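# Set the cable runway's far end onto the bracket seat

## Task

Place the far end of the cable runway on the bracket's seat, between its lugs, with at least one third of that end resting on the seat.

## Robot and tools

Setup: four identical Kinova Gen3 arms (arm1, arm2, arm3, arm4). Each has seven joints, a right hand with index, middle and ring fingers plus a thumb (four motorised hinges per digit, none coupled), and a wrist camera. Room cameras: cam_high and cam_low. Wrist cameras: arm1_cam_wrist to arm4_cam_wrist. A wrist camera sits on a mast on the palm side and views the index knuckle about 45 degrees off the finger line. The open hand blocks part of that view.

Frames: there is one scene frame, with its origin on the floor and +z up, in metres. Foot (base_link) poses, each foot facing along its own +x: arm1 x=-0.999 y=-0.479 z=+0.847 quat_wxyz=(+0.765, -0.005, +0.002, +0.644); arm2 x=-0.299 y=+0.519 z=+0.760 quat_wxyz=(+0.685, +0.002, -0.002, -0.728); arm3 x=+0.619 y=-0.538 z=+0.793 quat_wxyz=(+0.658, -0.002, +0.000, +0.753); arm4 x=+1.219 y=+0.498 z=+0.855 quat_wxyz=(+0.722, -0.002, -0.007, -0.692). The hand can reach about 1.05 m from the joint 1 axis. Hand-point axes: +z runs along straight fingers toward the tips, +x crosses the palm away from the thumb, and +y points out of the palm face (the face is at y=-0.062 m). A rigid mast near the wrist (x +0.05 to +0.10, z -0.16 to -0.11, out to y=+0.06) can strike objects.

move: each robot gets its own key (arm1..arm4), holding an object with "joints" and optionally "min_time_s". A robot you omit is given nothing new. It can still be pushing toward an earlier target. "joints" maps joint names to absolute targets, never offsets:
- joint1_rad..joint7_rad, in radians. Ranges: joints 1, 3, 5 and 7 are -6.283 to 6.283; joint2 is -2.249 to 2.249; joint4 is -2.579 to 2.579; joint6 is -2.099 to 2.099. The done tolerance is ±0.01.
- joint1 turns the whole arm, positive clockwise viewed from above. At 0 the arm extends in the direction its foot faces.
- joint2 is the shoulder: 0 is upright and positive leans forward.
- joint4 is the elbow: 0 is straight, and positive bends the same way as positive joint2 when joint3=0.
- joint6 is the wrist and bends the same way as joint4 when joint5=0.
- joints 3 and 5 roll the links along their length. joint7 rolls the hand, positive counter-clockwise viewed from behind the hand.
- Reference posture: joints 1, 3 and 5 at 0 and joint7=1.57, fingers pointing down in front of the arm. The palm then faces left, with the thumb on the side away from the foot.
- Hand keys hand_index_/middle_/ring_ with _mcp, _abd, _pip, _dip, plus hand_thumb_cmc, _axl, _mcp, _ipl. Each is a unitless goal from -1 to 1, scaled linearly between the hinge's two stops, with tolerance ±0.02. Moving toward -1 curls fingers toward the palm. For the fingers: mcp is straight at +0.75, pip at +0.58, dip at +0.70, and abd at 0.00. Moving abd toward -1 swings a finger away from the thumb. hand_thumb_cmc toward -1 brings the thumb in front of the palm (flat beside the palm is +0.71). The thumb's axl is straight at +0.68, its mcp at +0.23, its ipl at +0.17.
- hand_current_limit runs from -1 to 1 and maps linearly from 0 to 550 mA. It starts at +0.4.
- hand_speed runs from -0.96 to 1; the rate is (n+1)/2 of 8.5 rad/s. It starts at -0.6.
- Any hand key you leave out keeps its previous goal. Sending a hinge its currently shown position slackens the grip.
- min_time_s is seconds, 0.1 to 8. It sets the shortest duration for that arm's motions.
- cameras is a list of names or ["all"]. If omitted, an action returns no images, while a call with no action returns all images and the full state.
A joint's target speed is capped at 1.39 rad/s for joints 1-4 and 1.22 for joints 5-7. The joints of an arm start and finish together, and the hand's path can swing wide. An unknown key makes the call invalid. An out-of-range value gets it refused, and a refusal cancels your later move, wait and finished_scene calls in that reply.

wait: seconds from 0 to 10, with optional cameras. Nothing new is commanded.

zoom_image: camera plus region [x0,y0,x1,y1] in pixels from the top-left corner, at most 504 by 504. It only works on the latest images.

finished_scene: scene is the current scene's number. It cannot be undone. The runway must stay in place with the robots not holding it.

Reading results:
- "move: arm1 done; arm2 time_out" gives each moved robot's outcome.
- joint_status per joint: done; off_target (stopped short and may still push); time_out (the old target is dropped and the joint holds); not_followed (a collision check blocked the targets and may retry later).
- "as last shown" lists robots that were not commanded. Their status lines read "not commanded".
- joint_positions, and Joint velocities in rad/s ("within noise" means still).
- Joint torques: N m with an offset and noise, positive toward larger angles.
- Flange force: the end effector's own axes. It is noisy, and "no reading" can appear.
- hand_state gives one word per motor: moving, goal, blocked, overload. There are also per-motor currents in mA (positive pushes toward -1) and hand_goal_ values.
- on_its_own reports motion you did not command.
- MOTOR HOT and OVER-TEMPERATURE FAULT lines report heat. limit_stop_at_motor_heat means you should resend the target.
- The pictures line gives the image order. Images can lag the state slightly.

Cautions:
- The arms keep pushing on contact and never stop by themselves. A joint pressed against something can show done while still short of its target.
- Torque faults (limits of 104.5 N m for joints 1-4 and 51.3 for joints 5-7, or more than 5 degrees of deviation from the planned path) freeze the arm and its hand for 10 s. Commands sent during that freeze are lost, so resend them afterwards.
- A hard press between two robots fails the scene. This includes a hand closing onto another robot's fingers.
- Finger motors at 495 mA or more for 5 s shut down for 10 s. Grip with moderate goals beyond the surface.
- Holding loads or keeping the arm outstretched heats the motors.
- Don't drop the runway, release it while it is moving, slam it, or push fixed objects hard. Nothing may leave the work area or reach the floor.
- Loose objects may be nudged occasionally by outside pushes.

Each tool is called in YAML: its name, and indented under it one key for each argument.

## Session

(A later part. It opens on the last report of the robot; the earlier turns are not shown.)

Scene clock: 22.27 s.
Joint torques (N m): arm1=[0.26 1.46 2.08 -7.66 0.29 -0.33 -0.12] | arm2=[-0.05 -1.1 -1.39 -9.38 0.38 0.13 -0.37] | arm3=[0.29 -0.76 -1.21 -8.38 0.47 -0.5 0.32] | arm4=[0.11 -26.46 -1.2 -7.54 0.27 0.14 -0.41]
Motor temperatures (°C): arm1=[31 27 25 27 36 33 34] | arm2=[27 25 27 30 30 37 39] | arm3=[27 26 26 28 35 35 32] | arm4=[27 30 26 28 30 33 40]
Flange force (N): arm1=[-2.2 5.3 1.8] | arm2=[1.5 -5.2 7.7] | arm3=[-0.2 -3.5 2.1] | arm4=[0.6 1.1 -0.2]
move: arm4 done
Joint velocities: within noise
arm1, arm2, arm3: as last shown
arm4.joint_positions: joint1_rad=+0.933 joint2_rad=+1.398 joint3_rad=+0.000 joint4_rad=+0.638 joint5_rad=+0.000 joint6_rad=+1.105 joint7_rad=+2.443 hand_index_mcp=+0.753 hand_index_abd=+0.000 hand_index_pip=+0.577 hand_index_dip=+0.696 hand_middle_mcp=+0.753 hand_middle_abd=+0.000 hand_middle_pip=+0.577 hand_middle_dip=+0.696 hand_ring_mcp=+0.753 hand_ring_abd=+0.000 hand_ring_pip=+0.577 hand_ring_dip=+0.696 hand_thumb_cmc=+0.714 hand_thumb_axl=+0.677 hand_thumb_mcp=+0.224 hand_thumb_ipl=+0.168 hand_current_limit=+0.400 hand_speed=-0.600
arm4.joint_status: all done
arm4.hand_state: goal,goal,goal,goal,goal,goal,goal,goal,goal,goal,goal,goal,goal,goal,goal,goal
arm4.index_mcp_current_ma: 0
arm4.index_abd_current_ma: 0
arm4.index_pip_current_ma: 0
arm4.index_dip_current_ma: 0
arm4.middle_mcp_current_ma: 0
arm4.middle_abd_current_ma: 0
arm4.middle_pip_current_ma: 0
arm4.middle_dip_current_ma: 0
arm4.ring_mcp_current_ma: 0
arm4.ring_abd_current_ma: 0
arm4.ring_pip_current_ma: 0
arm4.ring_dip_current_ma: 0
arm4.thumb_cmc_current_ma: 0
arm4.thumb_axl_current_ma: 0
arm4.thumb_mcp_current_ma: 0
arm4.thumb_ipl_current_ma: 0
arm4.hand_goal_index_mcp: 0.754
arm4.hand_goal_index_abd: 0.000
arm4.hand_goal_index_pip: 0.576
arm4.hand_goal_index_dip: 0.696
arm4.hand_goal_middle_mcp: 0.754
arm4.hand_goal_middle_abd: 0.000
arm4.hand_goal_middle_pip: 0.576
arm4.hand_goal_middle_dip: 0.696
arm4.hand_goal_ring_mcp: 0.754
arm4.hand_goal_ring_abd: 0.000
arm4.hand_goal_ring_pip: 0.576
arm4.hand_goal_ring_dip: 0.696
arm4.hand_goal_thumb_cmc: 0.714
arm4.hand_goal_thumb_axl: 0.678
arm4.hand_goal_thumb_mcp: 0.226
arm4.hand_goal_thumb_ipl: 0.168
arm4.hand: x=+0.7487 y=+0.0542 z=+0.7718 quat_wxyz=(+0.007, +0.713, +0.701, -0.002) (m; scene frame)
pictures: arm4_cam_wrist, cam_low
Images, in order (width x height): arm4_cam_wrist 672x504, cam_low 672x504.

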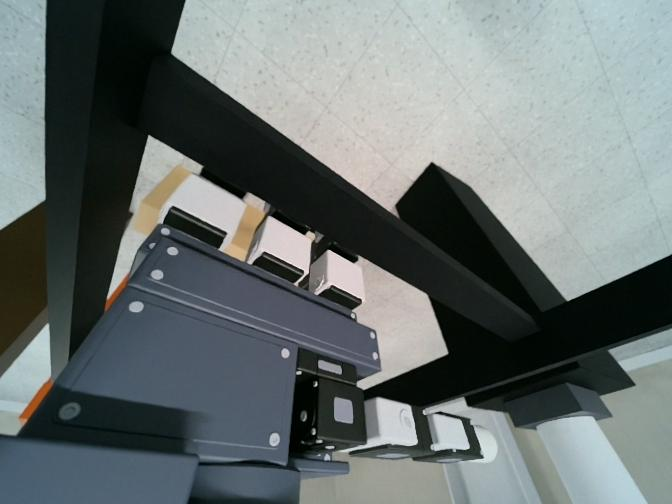

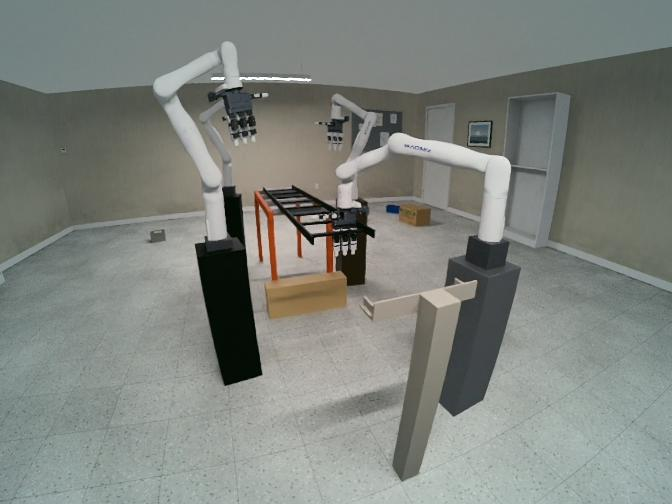

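move:
  arm4: {"joints": {"hand_current_limit": 0.75, "hand_index_pip": -0.75, "hand_middle_pip": -0.75, "hand_ring_pip": -0.75, "hand_index_dip": 0.1, "hand_middle_dip": 0.1, "hand_ring_dip": 0.1}}
  cameras: ["arm4_cam_wrist"]

move:
  arm4: {"joints": {"joint1_rad": 0.9090, "joint2_rad": 1.3172, "joint4_rad": 0.8109, "joint6_rad": 1.0135, "joint7_rad": 2.4199}, "min_time_s": 1.2}

move:
  arm4: {"joints": {"joint1_rad": 0.8322, "joint2_rad": 1.1538, "joint4_rad": 1.1629, "joint6_rad": 0.8248, "joint7_rad": 2.3449}, "min_time_s": 2.2}
  cameras: ["arm4_cam_wrist", "cam_low", "cam_high"]

zoom_image:
  camera: "cam_low"
  region: [290, 150, 410, 270]

Scene clock: 24.03 s.
Joint torques (N m): arm1=[0.28 1.5 2.15 -7.62 0.27 -0.36 -0.11] | arm2=[0.05 -1.12 -1.49 -9.47 0.36 0.09 -0.39] | arm3=[0.33 -0.74 -1.21 -8.4 0.45 -0.53 0.33] | arm4=[0.16 -26.39 -1.25 -7.53 0.31 0.19 -0.43]
Motor temperatures (°C): arm1=[31 27 25 27 36 33 34] | arm2=[27 25 27 30 30 37 39] | arm3=[27 26 26 28 35 35 32] | arm4=[27 30 26 28 30 33 40]
Flange force (N): arm1=[-2.2 5.6 1.6] | arm2=[1.7 -5.6 7.9] | arm3=[-0.1 -3.4 2.2] | arm4=[0.8 1.5 -0.3]
move: arm4 done
Joint velocities: within noise
arm1, arm2, arm3: as last shown
arm4.joint_positions: joint1_rad=+0.933 joint2_rad=+1.398 joint3_rad=+0.000 joint4_rad=+0.638 joint5_rad=+0.000 joint6_rad=+1.105 joint7_rad=+2.443 hand_index_mcp=+0.753 hand_index_abd=+0.000 hand_index_pip=-0.742 hand_index_dip=+0.104 hand_middle_mcp=+0.753 hand_middle_abd=+0.000 hand_middle_pip=-0.743 hand_middle_dip=+0.103 hand_ring_mcp=+0.753 hand_ring_abd=+0.000 hand_ring_pip=-0.742 hand_ring_dip=+0.103 hand_thumb_cmc=+0.714 hand_thumb_axl=+0.677 hand_thumb_mcp=+0.224 hand_thumb_ipl=+0.168 hand_current_limit=+0.750 hand_speed=-0.600
arm4.joint_status: all done
arm4.hand_state: goal,goal,goal,goal,goal,goal,goal,goal,goal,goal,goal,goal,goal,goal,goal,goal
arm4.index_mcp_current_ma: 0
arm4.index_abd_current_ma: 0
arm4.index_pip_current_ma: 2
arm4.index_dip_current_ma: 0
arm4.middle_mcp_current_ma: 0
arm4.middle_abd_current_ma: 0
arm4.middle_pip_current_ma: 1
arm4.middle_dip_current_ma: 0
arm4.ring_mcp_current_ma: 0
arm4.ring_abd_current_ma: 0
arm4.ring_pip_current_ma: 2
arm4.ring_dip_current_ma: 0
arm4.thumb_cmc_current_ma: 0
arm4.thumb_axl_current_ma: 0
arm4.thumb_mcp_current_ma: 0
arm4.thumb_ipl_current_ma: 0
arm4.hand_goal_index_mcp: 0.754
arm4.hand_goal_index_abd: 0.000
arm4.hand_goal_index_pip: -0.750
arm4.hand_goal_index_dip: 0.100
arm4.hand_goal_middle_mcp: 0.754
arm4.hand_goal_middle_abd: 0.000
arm4.hand_goal_middle_pip: -0.750
arm4.hand_goal_middle_dip: 0.100
arm4.hand_goal_ring_mcp: 0.754
arm4.hand_goal_ring_abd: 0.000
arm4.hand_goal_ring_pip: -0.750
arm4.hand_goal_ring_dip: 0.100
arm4.hand_goal_thumb_cmc: 0.714
arm4.hand_goal_thumb_axl: 0.678
arm4.hand_goal_thumb_mcp: 0.226
arm4.hand_goal_thumb_ipl: 0.168
arm4.hand: x=+0.7487 y=+0.0542 z=+0.7718 quat_wxyz=(+0.007, +0.713, +0.701, -0.002) (m; scene frame)
pictures: arm4_cam_wrist
Images, in order (width x height): arm4_cam_wrist 672x504.

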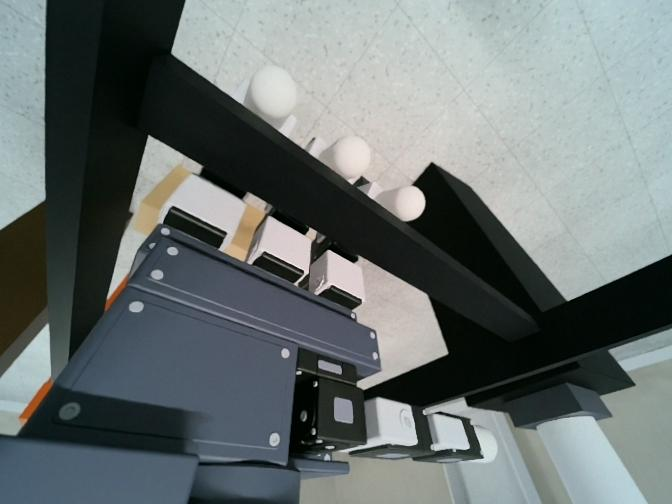

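Scene clock: 25.57 s.
Joint torques (N m): arm1=[0.31 1.44 2.15 -7.68 0.29 -0.34 -0.11] | arm2=[0.05 -1.19 -1.43 -9.37 0.36 0.12 -0.39] | arm3=[0.35 -0.77 -1.2 -8.41 0.44 -0.53 0.34] | arm4=[0.12 -25.73 -1.24 -7.23 0.3 0.23 -0.46]
Motor temperatures (°C): arm1=[31 27 25 27 36 33 34] | arm2=[27 25 27 30 30 37 39] | arm3=[27 26 26 28 35 35 32] | arm4=[27 30 26 28 30 33 40]
Flange force (N): arm1=[-2.3 5.5 1.9] | arm2=[1.3 -5.5 7.5] | arm3=[-0.1 -3.4 2.2] | arm4=[1.0 1.6 -0.1]
move: arm4 done
Joint velocities: within noise
arm1.joint_positions: joint1_rad=-0.168 joint2_rad=-0.485 joint3_rad=-0.122 joint4_rad=+1.425 joint5_rad=-0.035 joint6_rad=+1.972 joint7_rad=+1.861 hand_index_mcp=+0.753 hand_index_abd=+0.000 hand_index_pip=+0.577 hand_index_dip=+0.696 hand_middle_mcp=+0.753 hand_middle_abd=+0.000 hand_middle_pip=+0.577 hand_middle_dip=+0.696 hand_ring_mcp=+0.753 hand_ring_abd=+0.000 hand_ring_pip=+0.577 hand_ring_dip=+0.696 hand_thumb_cmc=+0.714 hand_thumb_axl=+0.677 hand_thumb_mcp=+0.224 hand_thumb_ipl=+0.168 hand_current_limit=+0.400 hand_speed=-0.600
arm1.joint_status: not commanded
arm1.hand_state: goal,goal,goal,goal,goal,goal,goal,goal,goal,goal,goal,goal,goal,goal,goal,goal
arm1.index_mcp_current_ma: -2
arm1.index_abd_current_ma: 0
arm1.index_pip_current_ma: 2
arm1.index_dip_current_ma: 0
arm1.middle_mcp_current_ma: -2
arm1.middle_abd_current_ma: 0
arm1.middle_pip_current_ma: 2
arm1.middle_dip_current_ma: 0
arm1.ring_mcp_current_ma: -2
arm1.ring_abd_current_ma: 0
arm1.ring_pip_current_ma: 2
arm1.ring_dip_current_ma: 0
arm1.thumb_cmc_current_ma: 1
arm1.thumb_axl_current_ma: -2
arm1.thumb_mcp_current_ma: -8
arm1.thumb_ipl_current_ma: -1
arm1.hand_goal_index_mcp: 0.754
arm1.hand_goal_index_abd: 0.000
arm1.hand_goal_index_pip: 0.576
arm1.hand_goal_index_dip: 0.696
arm1.hand_goal_middle_mcp: 0.754
arm1.hand_goal_middle_abd: 0.000
arm1.hand_goal_middle_pip: 0.576
arm1.hand_goal_middle_dip: 0.696
arm1.hand_goal_ring_mcp: 0.754
arm1.hand_goal_ring_abd: 0.000
arm1.hand_goal_ring_pip: 0.576
arm1.hand_goal_ring_dip: 0.696
arm1.hand_goal_thumb_cmc: 0.714
arm1.hand_goal_thumb_axl: 0.678
arm1.hand_goal_thumb_mcp: 0.226
arm1.hand_goal_thumb_ipl: 0.168
arm1.hand: x=-1.1009 y=-0.3617 z=+1.3902 quat_wxyz=(+0.091, -0.834, +0.541, +0.058) (m; scene frame)
arm2.joint_positions: joint1_rad=+0.237 joint2_rad=-0.380 joint3_rad=-0.056 joint4_rad=+1.452 joint5_rad=-0.029 joint6_rad=+2.009 joint7_rad=+1.722 hand_index_mcp=+0.753 hand_index_abd=+0.000 hand_index_pip=+0.577 hand_index_dip=+0.696 hand_middle_mcp=+0.753 hand_middle_abd=+0.000 hand_middle_pip=+0.577 hand_middle_dip=+0.696 hand_ring_mcp=+0.753 hand_ring_abd=+0.000 hand_ring_pip=+0.577 hand_ring_dip=+0.696 hand_thumb_cmc=+0.714 hand_thumb_axl=+0.677 hand_thumb_mcp=+0.224 hand_thumb_ipl=+0.168 hand_current_limit=+0.400 hand_speed=-0.600
arm2.joint_status: not commanded
arm2.hand_state: goal,goal,goal,goal,goal,goal,goal,goal,goal,goal,goal,goal,goal,goal,goal,goal
arm2.index_mcp_current_ma: 0
arm2.index_abd_current_ma: 0
arm2.index_pip_current_ma: 0
arm2.index_dip_current_ma: 0
arm2.middle_mcp_current_ma: 0
arm2.middle_abd_current_ma: 0
arm2.middle_pip_current_ma: 0
arm2.middle_dip_current_ma: 0
arm2.ring_mcp_current_ma: 0
arm2.ring_abd_current_ma: 0
arm2.ring_pip_current_ma: 0
arm2.ring_dip_current_ma: 0
arm2.thumb_cmc_current_ma: 0
arm2.thumb_axl_current_ma: 0
arm2.thumb_mcp_current_ma: -1
arm2.thumb_ipl_current_ma: 0
arm2.hand_goal_index_mcp: 0.754
arm2.hand_goal_index_abd: 0.000
arm2.hand_goal_index_pip: 0.576
arm2.hand_goal_index_dip: 0.696
arm2.hand_goal_middle_mcp: 0.754
arm2.hand_goal_middle_abd: 0.000
arm2.hand_goal_middle_pip: 0.576
arm2.hand_goal_middle_dip: 0.696
arm2.hand_goal_ring_mcp: 0.754
arm2.hand_goal_ring_abd: 0.000
arm2.hand_goal_ring_pip: 0.576
arm2.hand_goal_ring_dip: 0.696
arm2.hand_goal_thumb_cmc: 0.714
arm2.hand_goal_thumb_axl: 0.678
arm2.hand_goal_thumb_mcp: 0.226
arm2.hand_goal_thumb_ipl: 0.168
arm2.hand: x=-0.2643 y=+0.3590 z=+1.2865 quat_wxyz=(+0.021, +0.735, +0.677, -0.021) (m; scene frame)
arm3: as last shown
arm4.joint_positions: joint1_rad=+0.909 joint2_rad=+1.317 joint3_rad=+0.000 joint4_rad=+0.811 joint5_rad=+0.000 joint6_rad=+1.013 joint7_rad=+2.420 hand_index_mcp=+0.753 hand_index_abd=+0.000 hand_index_pip=-0.743 hand_index_dip=+0.104 hand_middle_mcp=+0.753 hand_middle_abd=+0.000 hand_middle_pip=-0.743 hand_middle_dip=+0.103 hand_ring_mcp=+0.755 hand_ring_abd=+0.000 hand_ring_pip=-0.742 hand_ring_dip=+0.103 hand_thumb_cmc=+0.714 hand_thumb_axl=+0.677 hand_thumb_mcp=+0.224 hand_thumb_ipl=+0.168 hand_current_limit=+0.750 hand_speed=-0.600
arm4.joint_status: all done
arm4.hand_state: goal,goal,goal,goal,goal,goal,goal,goal,goal,goal,goal,goal,goal,goal,goal,goal
arm4.index_mcp_current_ma: 0
arm4.index_abd_current_ma: 0
arm4.index_pip_current_ma: 2
arm4.index_dip_current_ma: 0
arm4.middle_mcp_current_ma: 0
arm4.middle_abd_current_ma: 0
arm4.middle_pip_current_ma: 1
arm4.middle_dip_current_ma: 0
arm4.ring_mcp_current_ma: 0
arm4.ring_abd_current_ma: 0
arm4.ring_pip_current_ma: 2
arm4.ring_dip_current_ma: 0
arm4.thumb_cmc_current_ma: 0
arm4.thumb_axl_current_ma: 0
arm4.thumb_mcp_current_ma: 0
arm4.thumb_ipl_current_ma: 0
arm4.hand_goal_index_mcp: 0.754
arm4.hand_goal_index_abd: 0.000
arm4.hand_goal_index_pip: -0.750
arm4.hand_goal_index_dip: 0.100
arm4.hand_goal_middle_mcp: 0.754
arm4.hand_goal_middle_abd: 0.000
arm4.hand_goal_middle_pip: -0.750
arm4.hand_goal_middle_dip: 0.100
arm4.hand_goal_ring_mcp: 0.754
arm4.hand_goal_ring_abd: 0.000
arm4.hand_goal_ring_pip: -0.750
arm4.hand_goal_ring_dip: 0.100
arm4.hand_goal_thumb_cmc: 0.714
arm4.hand_goal_thumb_axl: 0.678
arm4.hand_goal_thumb_mcp: 0.226
arm4.hand_goal_thumb_ipl: 0.168
arm4.hand: x=+0.7749 y=+0.0552 z=+0.7801 quat_wxyz=(+0.007, +0.713, +0.701, -0.002) (m; scene frame)
pictures: none

Scene clock: 28.13 s.
Joint torques (N m): arm1=[0.34 1.44 2.14 -7.62 0.24 -0.33 -0.09] | arm2=[0.03 -0.96 -1.39 -9.38 0.4 0.11 -0.34] | arm3=[0.32 -0.75 -1.24 -8.39 0.42 -0.48 0.29] | arm4=[0.78 -25.52 -0.91 -6.66 0.22 0.27 -0.6]
Motor temperatures (°C): arm1=[31 27 25 27 36 33 34] | arm2=[27 25 27 30 30 37 39] | arm3=[27 26 26 28 35 35 32] | arm4=[27 30 26 28 30 33 40]
Flange force (N): arm1=[-2.4 5.5 1.7] | arm2=[1.8 -5.0 7.7] | arm3=[-0.1 -3.7 2.3] | arm4=[-0.8 0.8 3.0]
move: arm4 done
Joint velocities: within noise
arm1, arm2, arm3: as last shown
arm4.joint_positions: joint1_rad=+0.832 joint2_rad=+1.154 joint3_rad=+0.000 joint4_rad=+1.163 joint5_rad=+0.000 joint6_rad=+0.825 joint7_rad=+2.345 hand_index_mcp=+0.757 hand_index_abd=-0.003 hand_index_pip=-0.729 hand_index_dip=+0.104 hand_middle_mcp=+0.757 hand_middle_abd=-0.001 hand_middle_pip=-0.741 hand_middle_dip=+0.103 hand_ring_mcp=+0.764 hand_ring_abd=+0.000 hand_ring_pip=-0.742 hand_ring_dip=+0.103 hand_thumb_cmc=+0.714 hand_thumb_axl=+0.677 hand_thumb_mcp=+0.223 hand_thumb_ipl=+0.168 hand_current_limit=+0.750 hand_speed=-0.600
arm4.joint_status: all done
arm4.hand_state: goal,goal,blocked,goal,goal,goal,goal,goal,goal,goal,goal,goal,goal,goal,goal,goal
arm4.index_mcp_current_ma: 0
arm4.index_abd_current_ma: 0
arm4.index_pip_current_ma: 11
arm4.index_dip_current_ma: 1
arm4.middle_mcp_current_ma: 0
arm4.middle_abd_current_ma: 0
arm4.middle_pip_current_ma: 2
arm4.middle_dip_current_ma: 0
arm4.ring_mcp_current_ma: 3
arm4.ring_abd_current_ma: 0
arm4.ring_pip_current_ma: 2
arm4.ring_dip_current_ma: 0
arm4.thumb_cmc_current_ma: 0
arm4.thumb_axl_current_ma: 0
arm4.thumb_mcp_current_ma: 0
arm4.thumb_ipl_current_ma: 0
arm4.hand_goal_index_mcp: 0.754
arm4.hand_goal_index_abd: 0.000
arm4.hand_goal_index_pip: -0.750
arm4.hand_goal_index_dip: 0.100
arm4.hand_goal_middle_mcp: 0.754
arm4.hand_goal_middle_abd: 0.000
arm4.hand_goal_middle_pip: -0.750
arm4.hand_goal_middle_dip: 0.100
arm4.hand_goal_ring_mcp: 0.754
arm4.hand_goal_ring_abd: 0.000
arm4.hand_goal_ring_pip: -0.750
arm4.hand_goal_ring_dip: 0.100
arm4.hand_goal_thumb_cmc: 0.714
arm4.hand_goal_thumb_axl: 0.678
arm4.hand_goal_thumb_mcp: 0.226
arm4.hand_goal_thumb_ipl: 0.168
arm4.hand: x=+0.8499 y=+0.0574 z=+0.7984 quat_wxyz=(+0.007, +0.712, +0.702, -0.002) (m; scene frame)
pictures: arm4_cam_wrist, cam_high, cam_low
Images, in order (width x height): arm4_cam_wrist 672x504, cam_high 672x504, cam_low 672x504.

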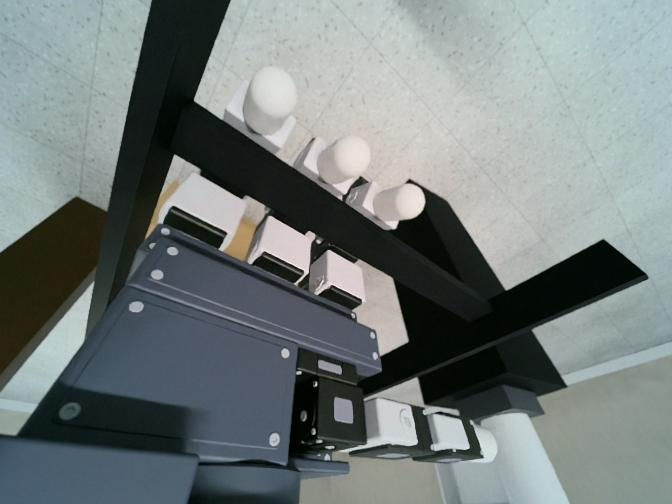

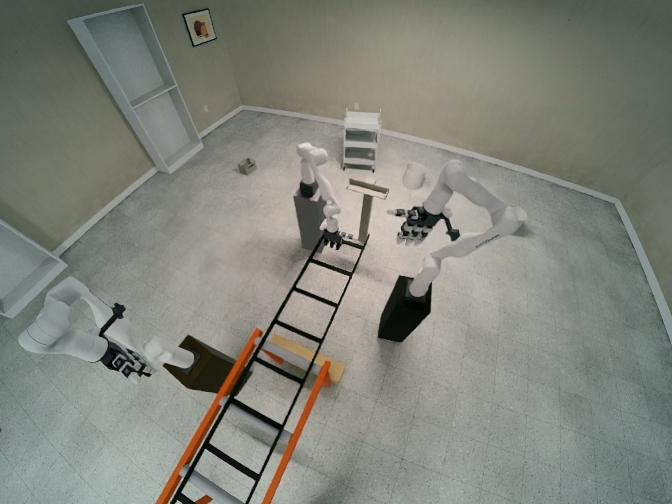

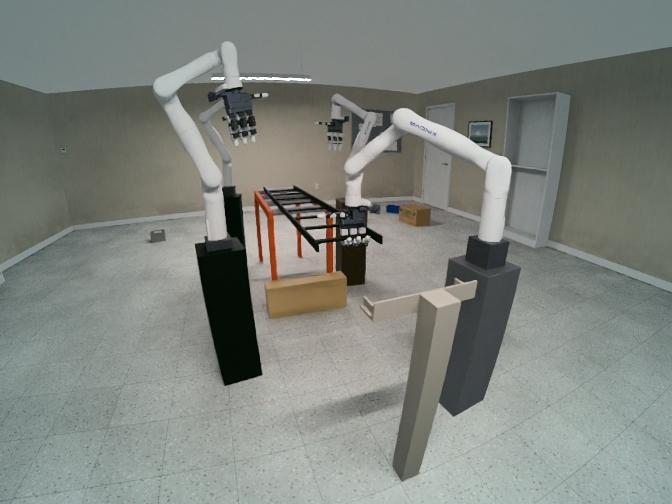

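Scaled by 4.200 from the camera's 672x504 image, which has a finer 960x720 frame.

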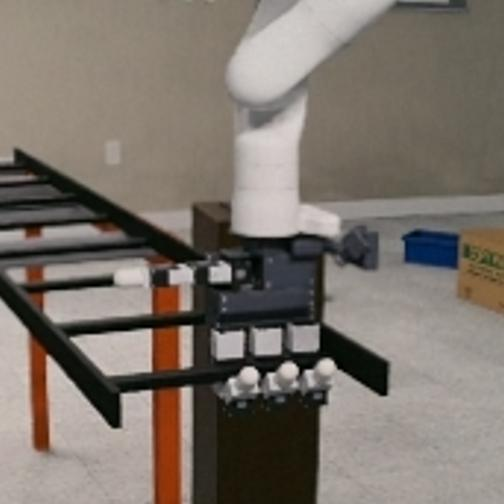

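move:
  arm4: {"joints": {"joint1_rad": 0.7067, "joint2_rad": 1.0376, "joint4_rad": 1.4889, "joint6_rad": 0.6151, "joint7_rad": 2.2211}, "min_time_s": 2.8}

move:
  arm4: {"joints": {"joint1_rad": 0.5472, "joint2_rad": 0.9631, "joint4_rad": 1.7287, "joint6_rad": 0.4498, "joint7_rad": 2.0651}, "min_time_s": 2.8}
  cameras: ["arm4_cam_wrist", "cam_low", "cam_high"]

zoom_image:
  camera: "cam_high"
  region: [290, 150, 420, 280]

zoom_image:
  camera: "cam_low"
  region: [290, 180, 490, 330]

Scene clock: 31.43 s.
Joint torques (N m): arm1=[0.27 1.51 2.12 -7.63 0.27 -0.36 -0.09] | arm2=[0 -1.1 -1.4 -9.45 0.36 0.06 -0.42] | arm3=[0.33 -0.74 -1.23 -8.39 0.45 -0.5 0.33] | arm4=[1.08 -25.91 -0.7 -5.76 -0.06 0.58 -0.82]
Motor temperatures (°C): arm1=[31 27 25 27 36 33 34] | arm2=[27 25 27 30 30 37 39] | arm3=[27 26 26 28 35 35 32] | arm4=[27 30 26 28 30 33 40]
Flange force (N): arm1=[-2.2 5.5 1.7] | arm2=[1.7 -5.4 7.7] | arm3=[-0.1 -3.5 2.2] | arm4=[-1.6 0.6 9.1]
move: arm4 done
Joint velocities: within noise
arm1, arm2, arm3: as last shown
arm4.joint_positions: joint1_rad=+0.707 joint2_rad=+1.038 joint3_rad=+0.000 joint4_rad=+1.489 joint5_rad=+0.000 joint6_rad=+0.615 joint7_rad=+2.221 hand_index_mcp=+0.761 hand_index_abd=-0.003 hand_index_pip=-0.716 hand_index_dip=+0.107 hand_middle_mcp=+0.761 hand_middle_abd=-0.001 hand_middle_pip=-0.730 hand_middle_dip=+0.104 hand_ring_mcp=+0.778 hand_ring_abd=+0.000 hand_ring_pip=-0.742 hand_ring_dip=+0.103 hand_thumb_cmc=+0.714 hand_thumb_axl=+0.677 hand_thumb_mcp=+0.223 hand_thumb_ipl=+0.168 hand_current_limit=+0.750 hand_speed=-0.600
arm4.joint_status: all done
arm4.hand_state: goal,goal,blocked,goal,goal,goal,blocked,goal,blocked,goal,goal,goal,goal,goal,goal,goal
arm4.index_mcp_current_ma: 2
arm4.index_abd_current_ma: 0
arm4.index_pip_current_ma: 26
arm4.index_dip_current_ma: 1
arm4.middle_mcp_current_ma: 2
arm4.middle_abd_current_ma: 0
arm4.middle_pip_current_ma: 10
arm4.middle_dip_current_ma: 1
arm4.ring_mcp_current_ma: 16
arm4.ring_abd_current_ma: 0
arm4.ring_pip_current_ma: 2
arm4.ring_dip_current_ma: 0
arm4.thumb_cmc_current_ma: 0
arm4.thumb_axl_current_ma: 0
arm4.thumb_mcp_current_ma: 0
arm4.thumb_ipl_current_ma: 0
arm4.hand_goal_index_mcp: 0.754
arm4.hand_goal_index_abd: 0.000
arm4.hand_goal_index_pip: -0.750
arm4.hand_goal_index_dip: 0.100
arm4.hand_goal_middle_mcp: 0.754
arm4.hand_goal_middle_abd: 0.000
arm4.hand_goal_middle_pip: -0.750
arm4.hand_goal_middle_dip: 0.100
arm4.hand_goal_ring_mcp: 0.754
arm4.hand_goal_ring_abd: 0.000
arm4.hand_goal_ring_pip: -0.750
arm4.hand_goal_ring_dip: 0.100
arm4.hand_goal_thumb_cmc: 0.714
arm4.hand_goal_thumb_axl: 0.678
arm4.hand_goal_thumb_mcp: 0.226
arm4.hand_goal_thumb_ipl: 0.168
arm4.hand: x=+0.9499 y=+0.0606 z=+0.7991 quat_wxyz=(+0.007, +0.712, +0.703, -0.002) (m; scene frame)
pictures: none

Scene clock: 34.53 s.
Joint torques (N m): arm1=[0.28 1.47 2.14 -7.59 0.28 -0.31 -0.08] | arm2=[0.01 -1.13 -1.42 -9.4 0.38 0.09 -0.35] | arm3=[0.32 -0.74 -1.23 -8.39 0.44 -0.51 0.3] | arm4=[1.23 -25.31 -0.6 -4.2 -0.08 0.96 -0.86]
Motor temperatures (°C): arm1=[31 27 25 27 36 33 34] | arm2=[27 25 27 30 30 37 39] | arm3=[27 26 26 28 35 35 32] | arm4=[27 30 26 28 30 33 40]
Flange force (N): arm1=[-2.4 5.6 1.6] | arm2=[1.5 -5.3 7.6] | arm3=[-0.1 -3.6 2.2] | arm4=[-2.4 0.9 14.1]
move: arm4 done
Joint velocities: within noise
arm1, arm2, arm3: as last shown
arm4.joint_positions: joint1_rad=+0.547 joint2_rad=+0.963 joint3_rad=+0.000 joint4_rad=+1.729 joint5_rad=+0.000 joint6_rad=+0.450 joint7_rad=+2.065 hand_index_mcp=+0.769 hand_index_abd=-0.004 hand_index_pip=-0.707 hand_index_dip=+0.107 hand_middle_mcp=+0.769 hand_middle_abd=-0.003 hand_middle_pip=-0.720 hand_middle_dip=+0.104 hand_ring_mcp=+0.785 hand_ring_abd=+0.000 hand_ring_pip=-0.732 hand_ring_dip=+0.103 hand_thumb_cmc=+0.714 hand_thumb_axl=+0.677 hand_thumb_mcp=+0.223 hand_thumb_ipl=+0.168 hand_current_limit=+0.750 hand_speed=-0.600
arm4.joint_status: all done
arm4.hand_state: goal,goal,blocked,goal,goal,goal,blocked,goal,blocked,goal,goal,goal,goal,goal,goal,goal
arm4.index_mcp_current_ma: 7
arm4.index_abd_current_ma: 0
arm4.index_pip_current_ma: 40
arm4.index_dip_current_ma: 1
arm4.middle_mcp_current_ma: 6
arm4.middle_abd_current_ma: 0
arm4.middle_pip_current_ma: 21
arm4.middle_dip_current_ma: 1
arm4.ring_mcp_current_ma: 24
arm4.ring_abd_current_ma: 0
arm4.ring_pip_current_ma: 9
arm4.ring_dip_current_ma: 0
arm4.thumb_cmc_current_ma: 0
arm4.thumb_axl_current_ma: 0
arm4.thumb_mcp_current_ma: 0
arm4.thumb_ipl_current_ma: 0
arm4.hand_goal_index_mcp: 0.754
arm4.hand_goal_index_abd: 0.000
arm4.hand_goal_index_pip: -0.750
arm4.hand_goal_index_dip: 0.100
arm4.hand_goal_middle_mcp: 0.754
arm4.hand_goal_middle_abd: 0.000
arm4.hand_goal_middle_pip: -0.750
arm4.hand_goal_middle_dip: 0.100
arm4.hand_goal_ring_mcp: 0.754
arm4.hand_goal_ring_abd: 0.000
arm4.hand_goal_ring_pip: -0.750
arm4.hand_goal_ring_dip: 0.100
arm4.hand_goal_thumb_cmc: 0.714
arm4.hand_goal_thumb_axl: 0.678
arm4.hand_goal_thumb_mcp: 0.226
arm4.hand_goal_thumb_ipl: 0.168
arm4.hand: x=+1.0498 y=+0.0638 z=+0.7997 quat_wxyz=(+0.007, +0.710, +0.704, -0.002) (m; scene frame)
pictures: arm4_cam_wrist, cam_high, cam_low
Images, in order (width x height): arm4_cam_wrist 672x504, cam_high 672x504, cam_low 672x504.

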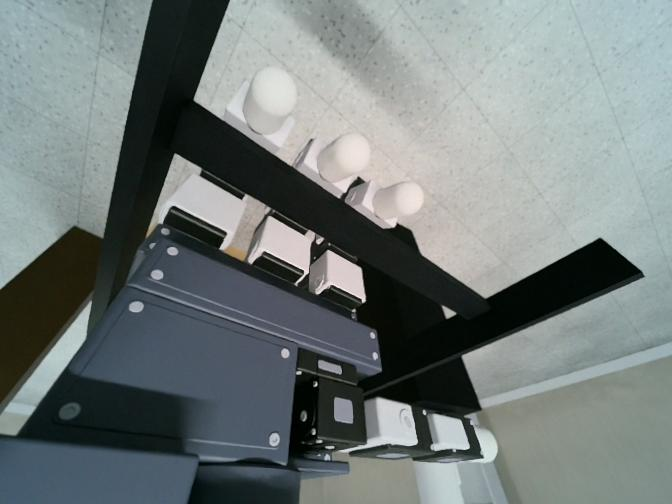

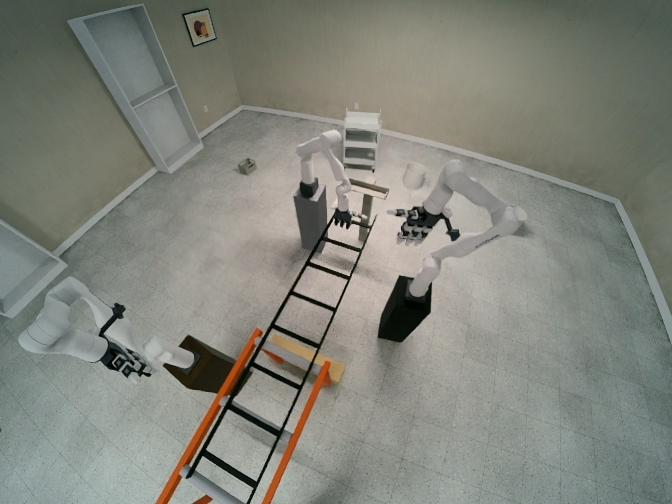

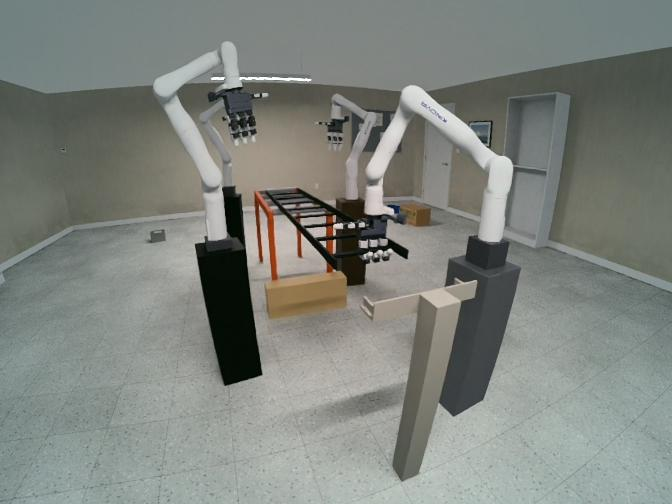

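Scaled by 3.877 from the camera's 672x504 image, which has a finer 960x720 frame.

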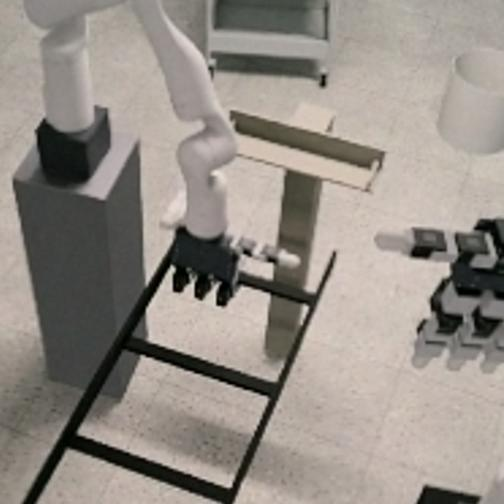

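Scaled by 2.520 from the camera's 672x504 image, which has a finer 960x720 frame.

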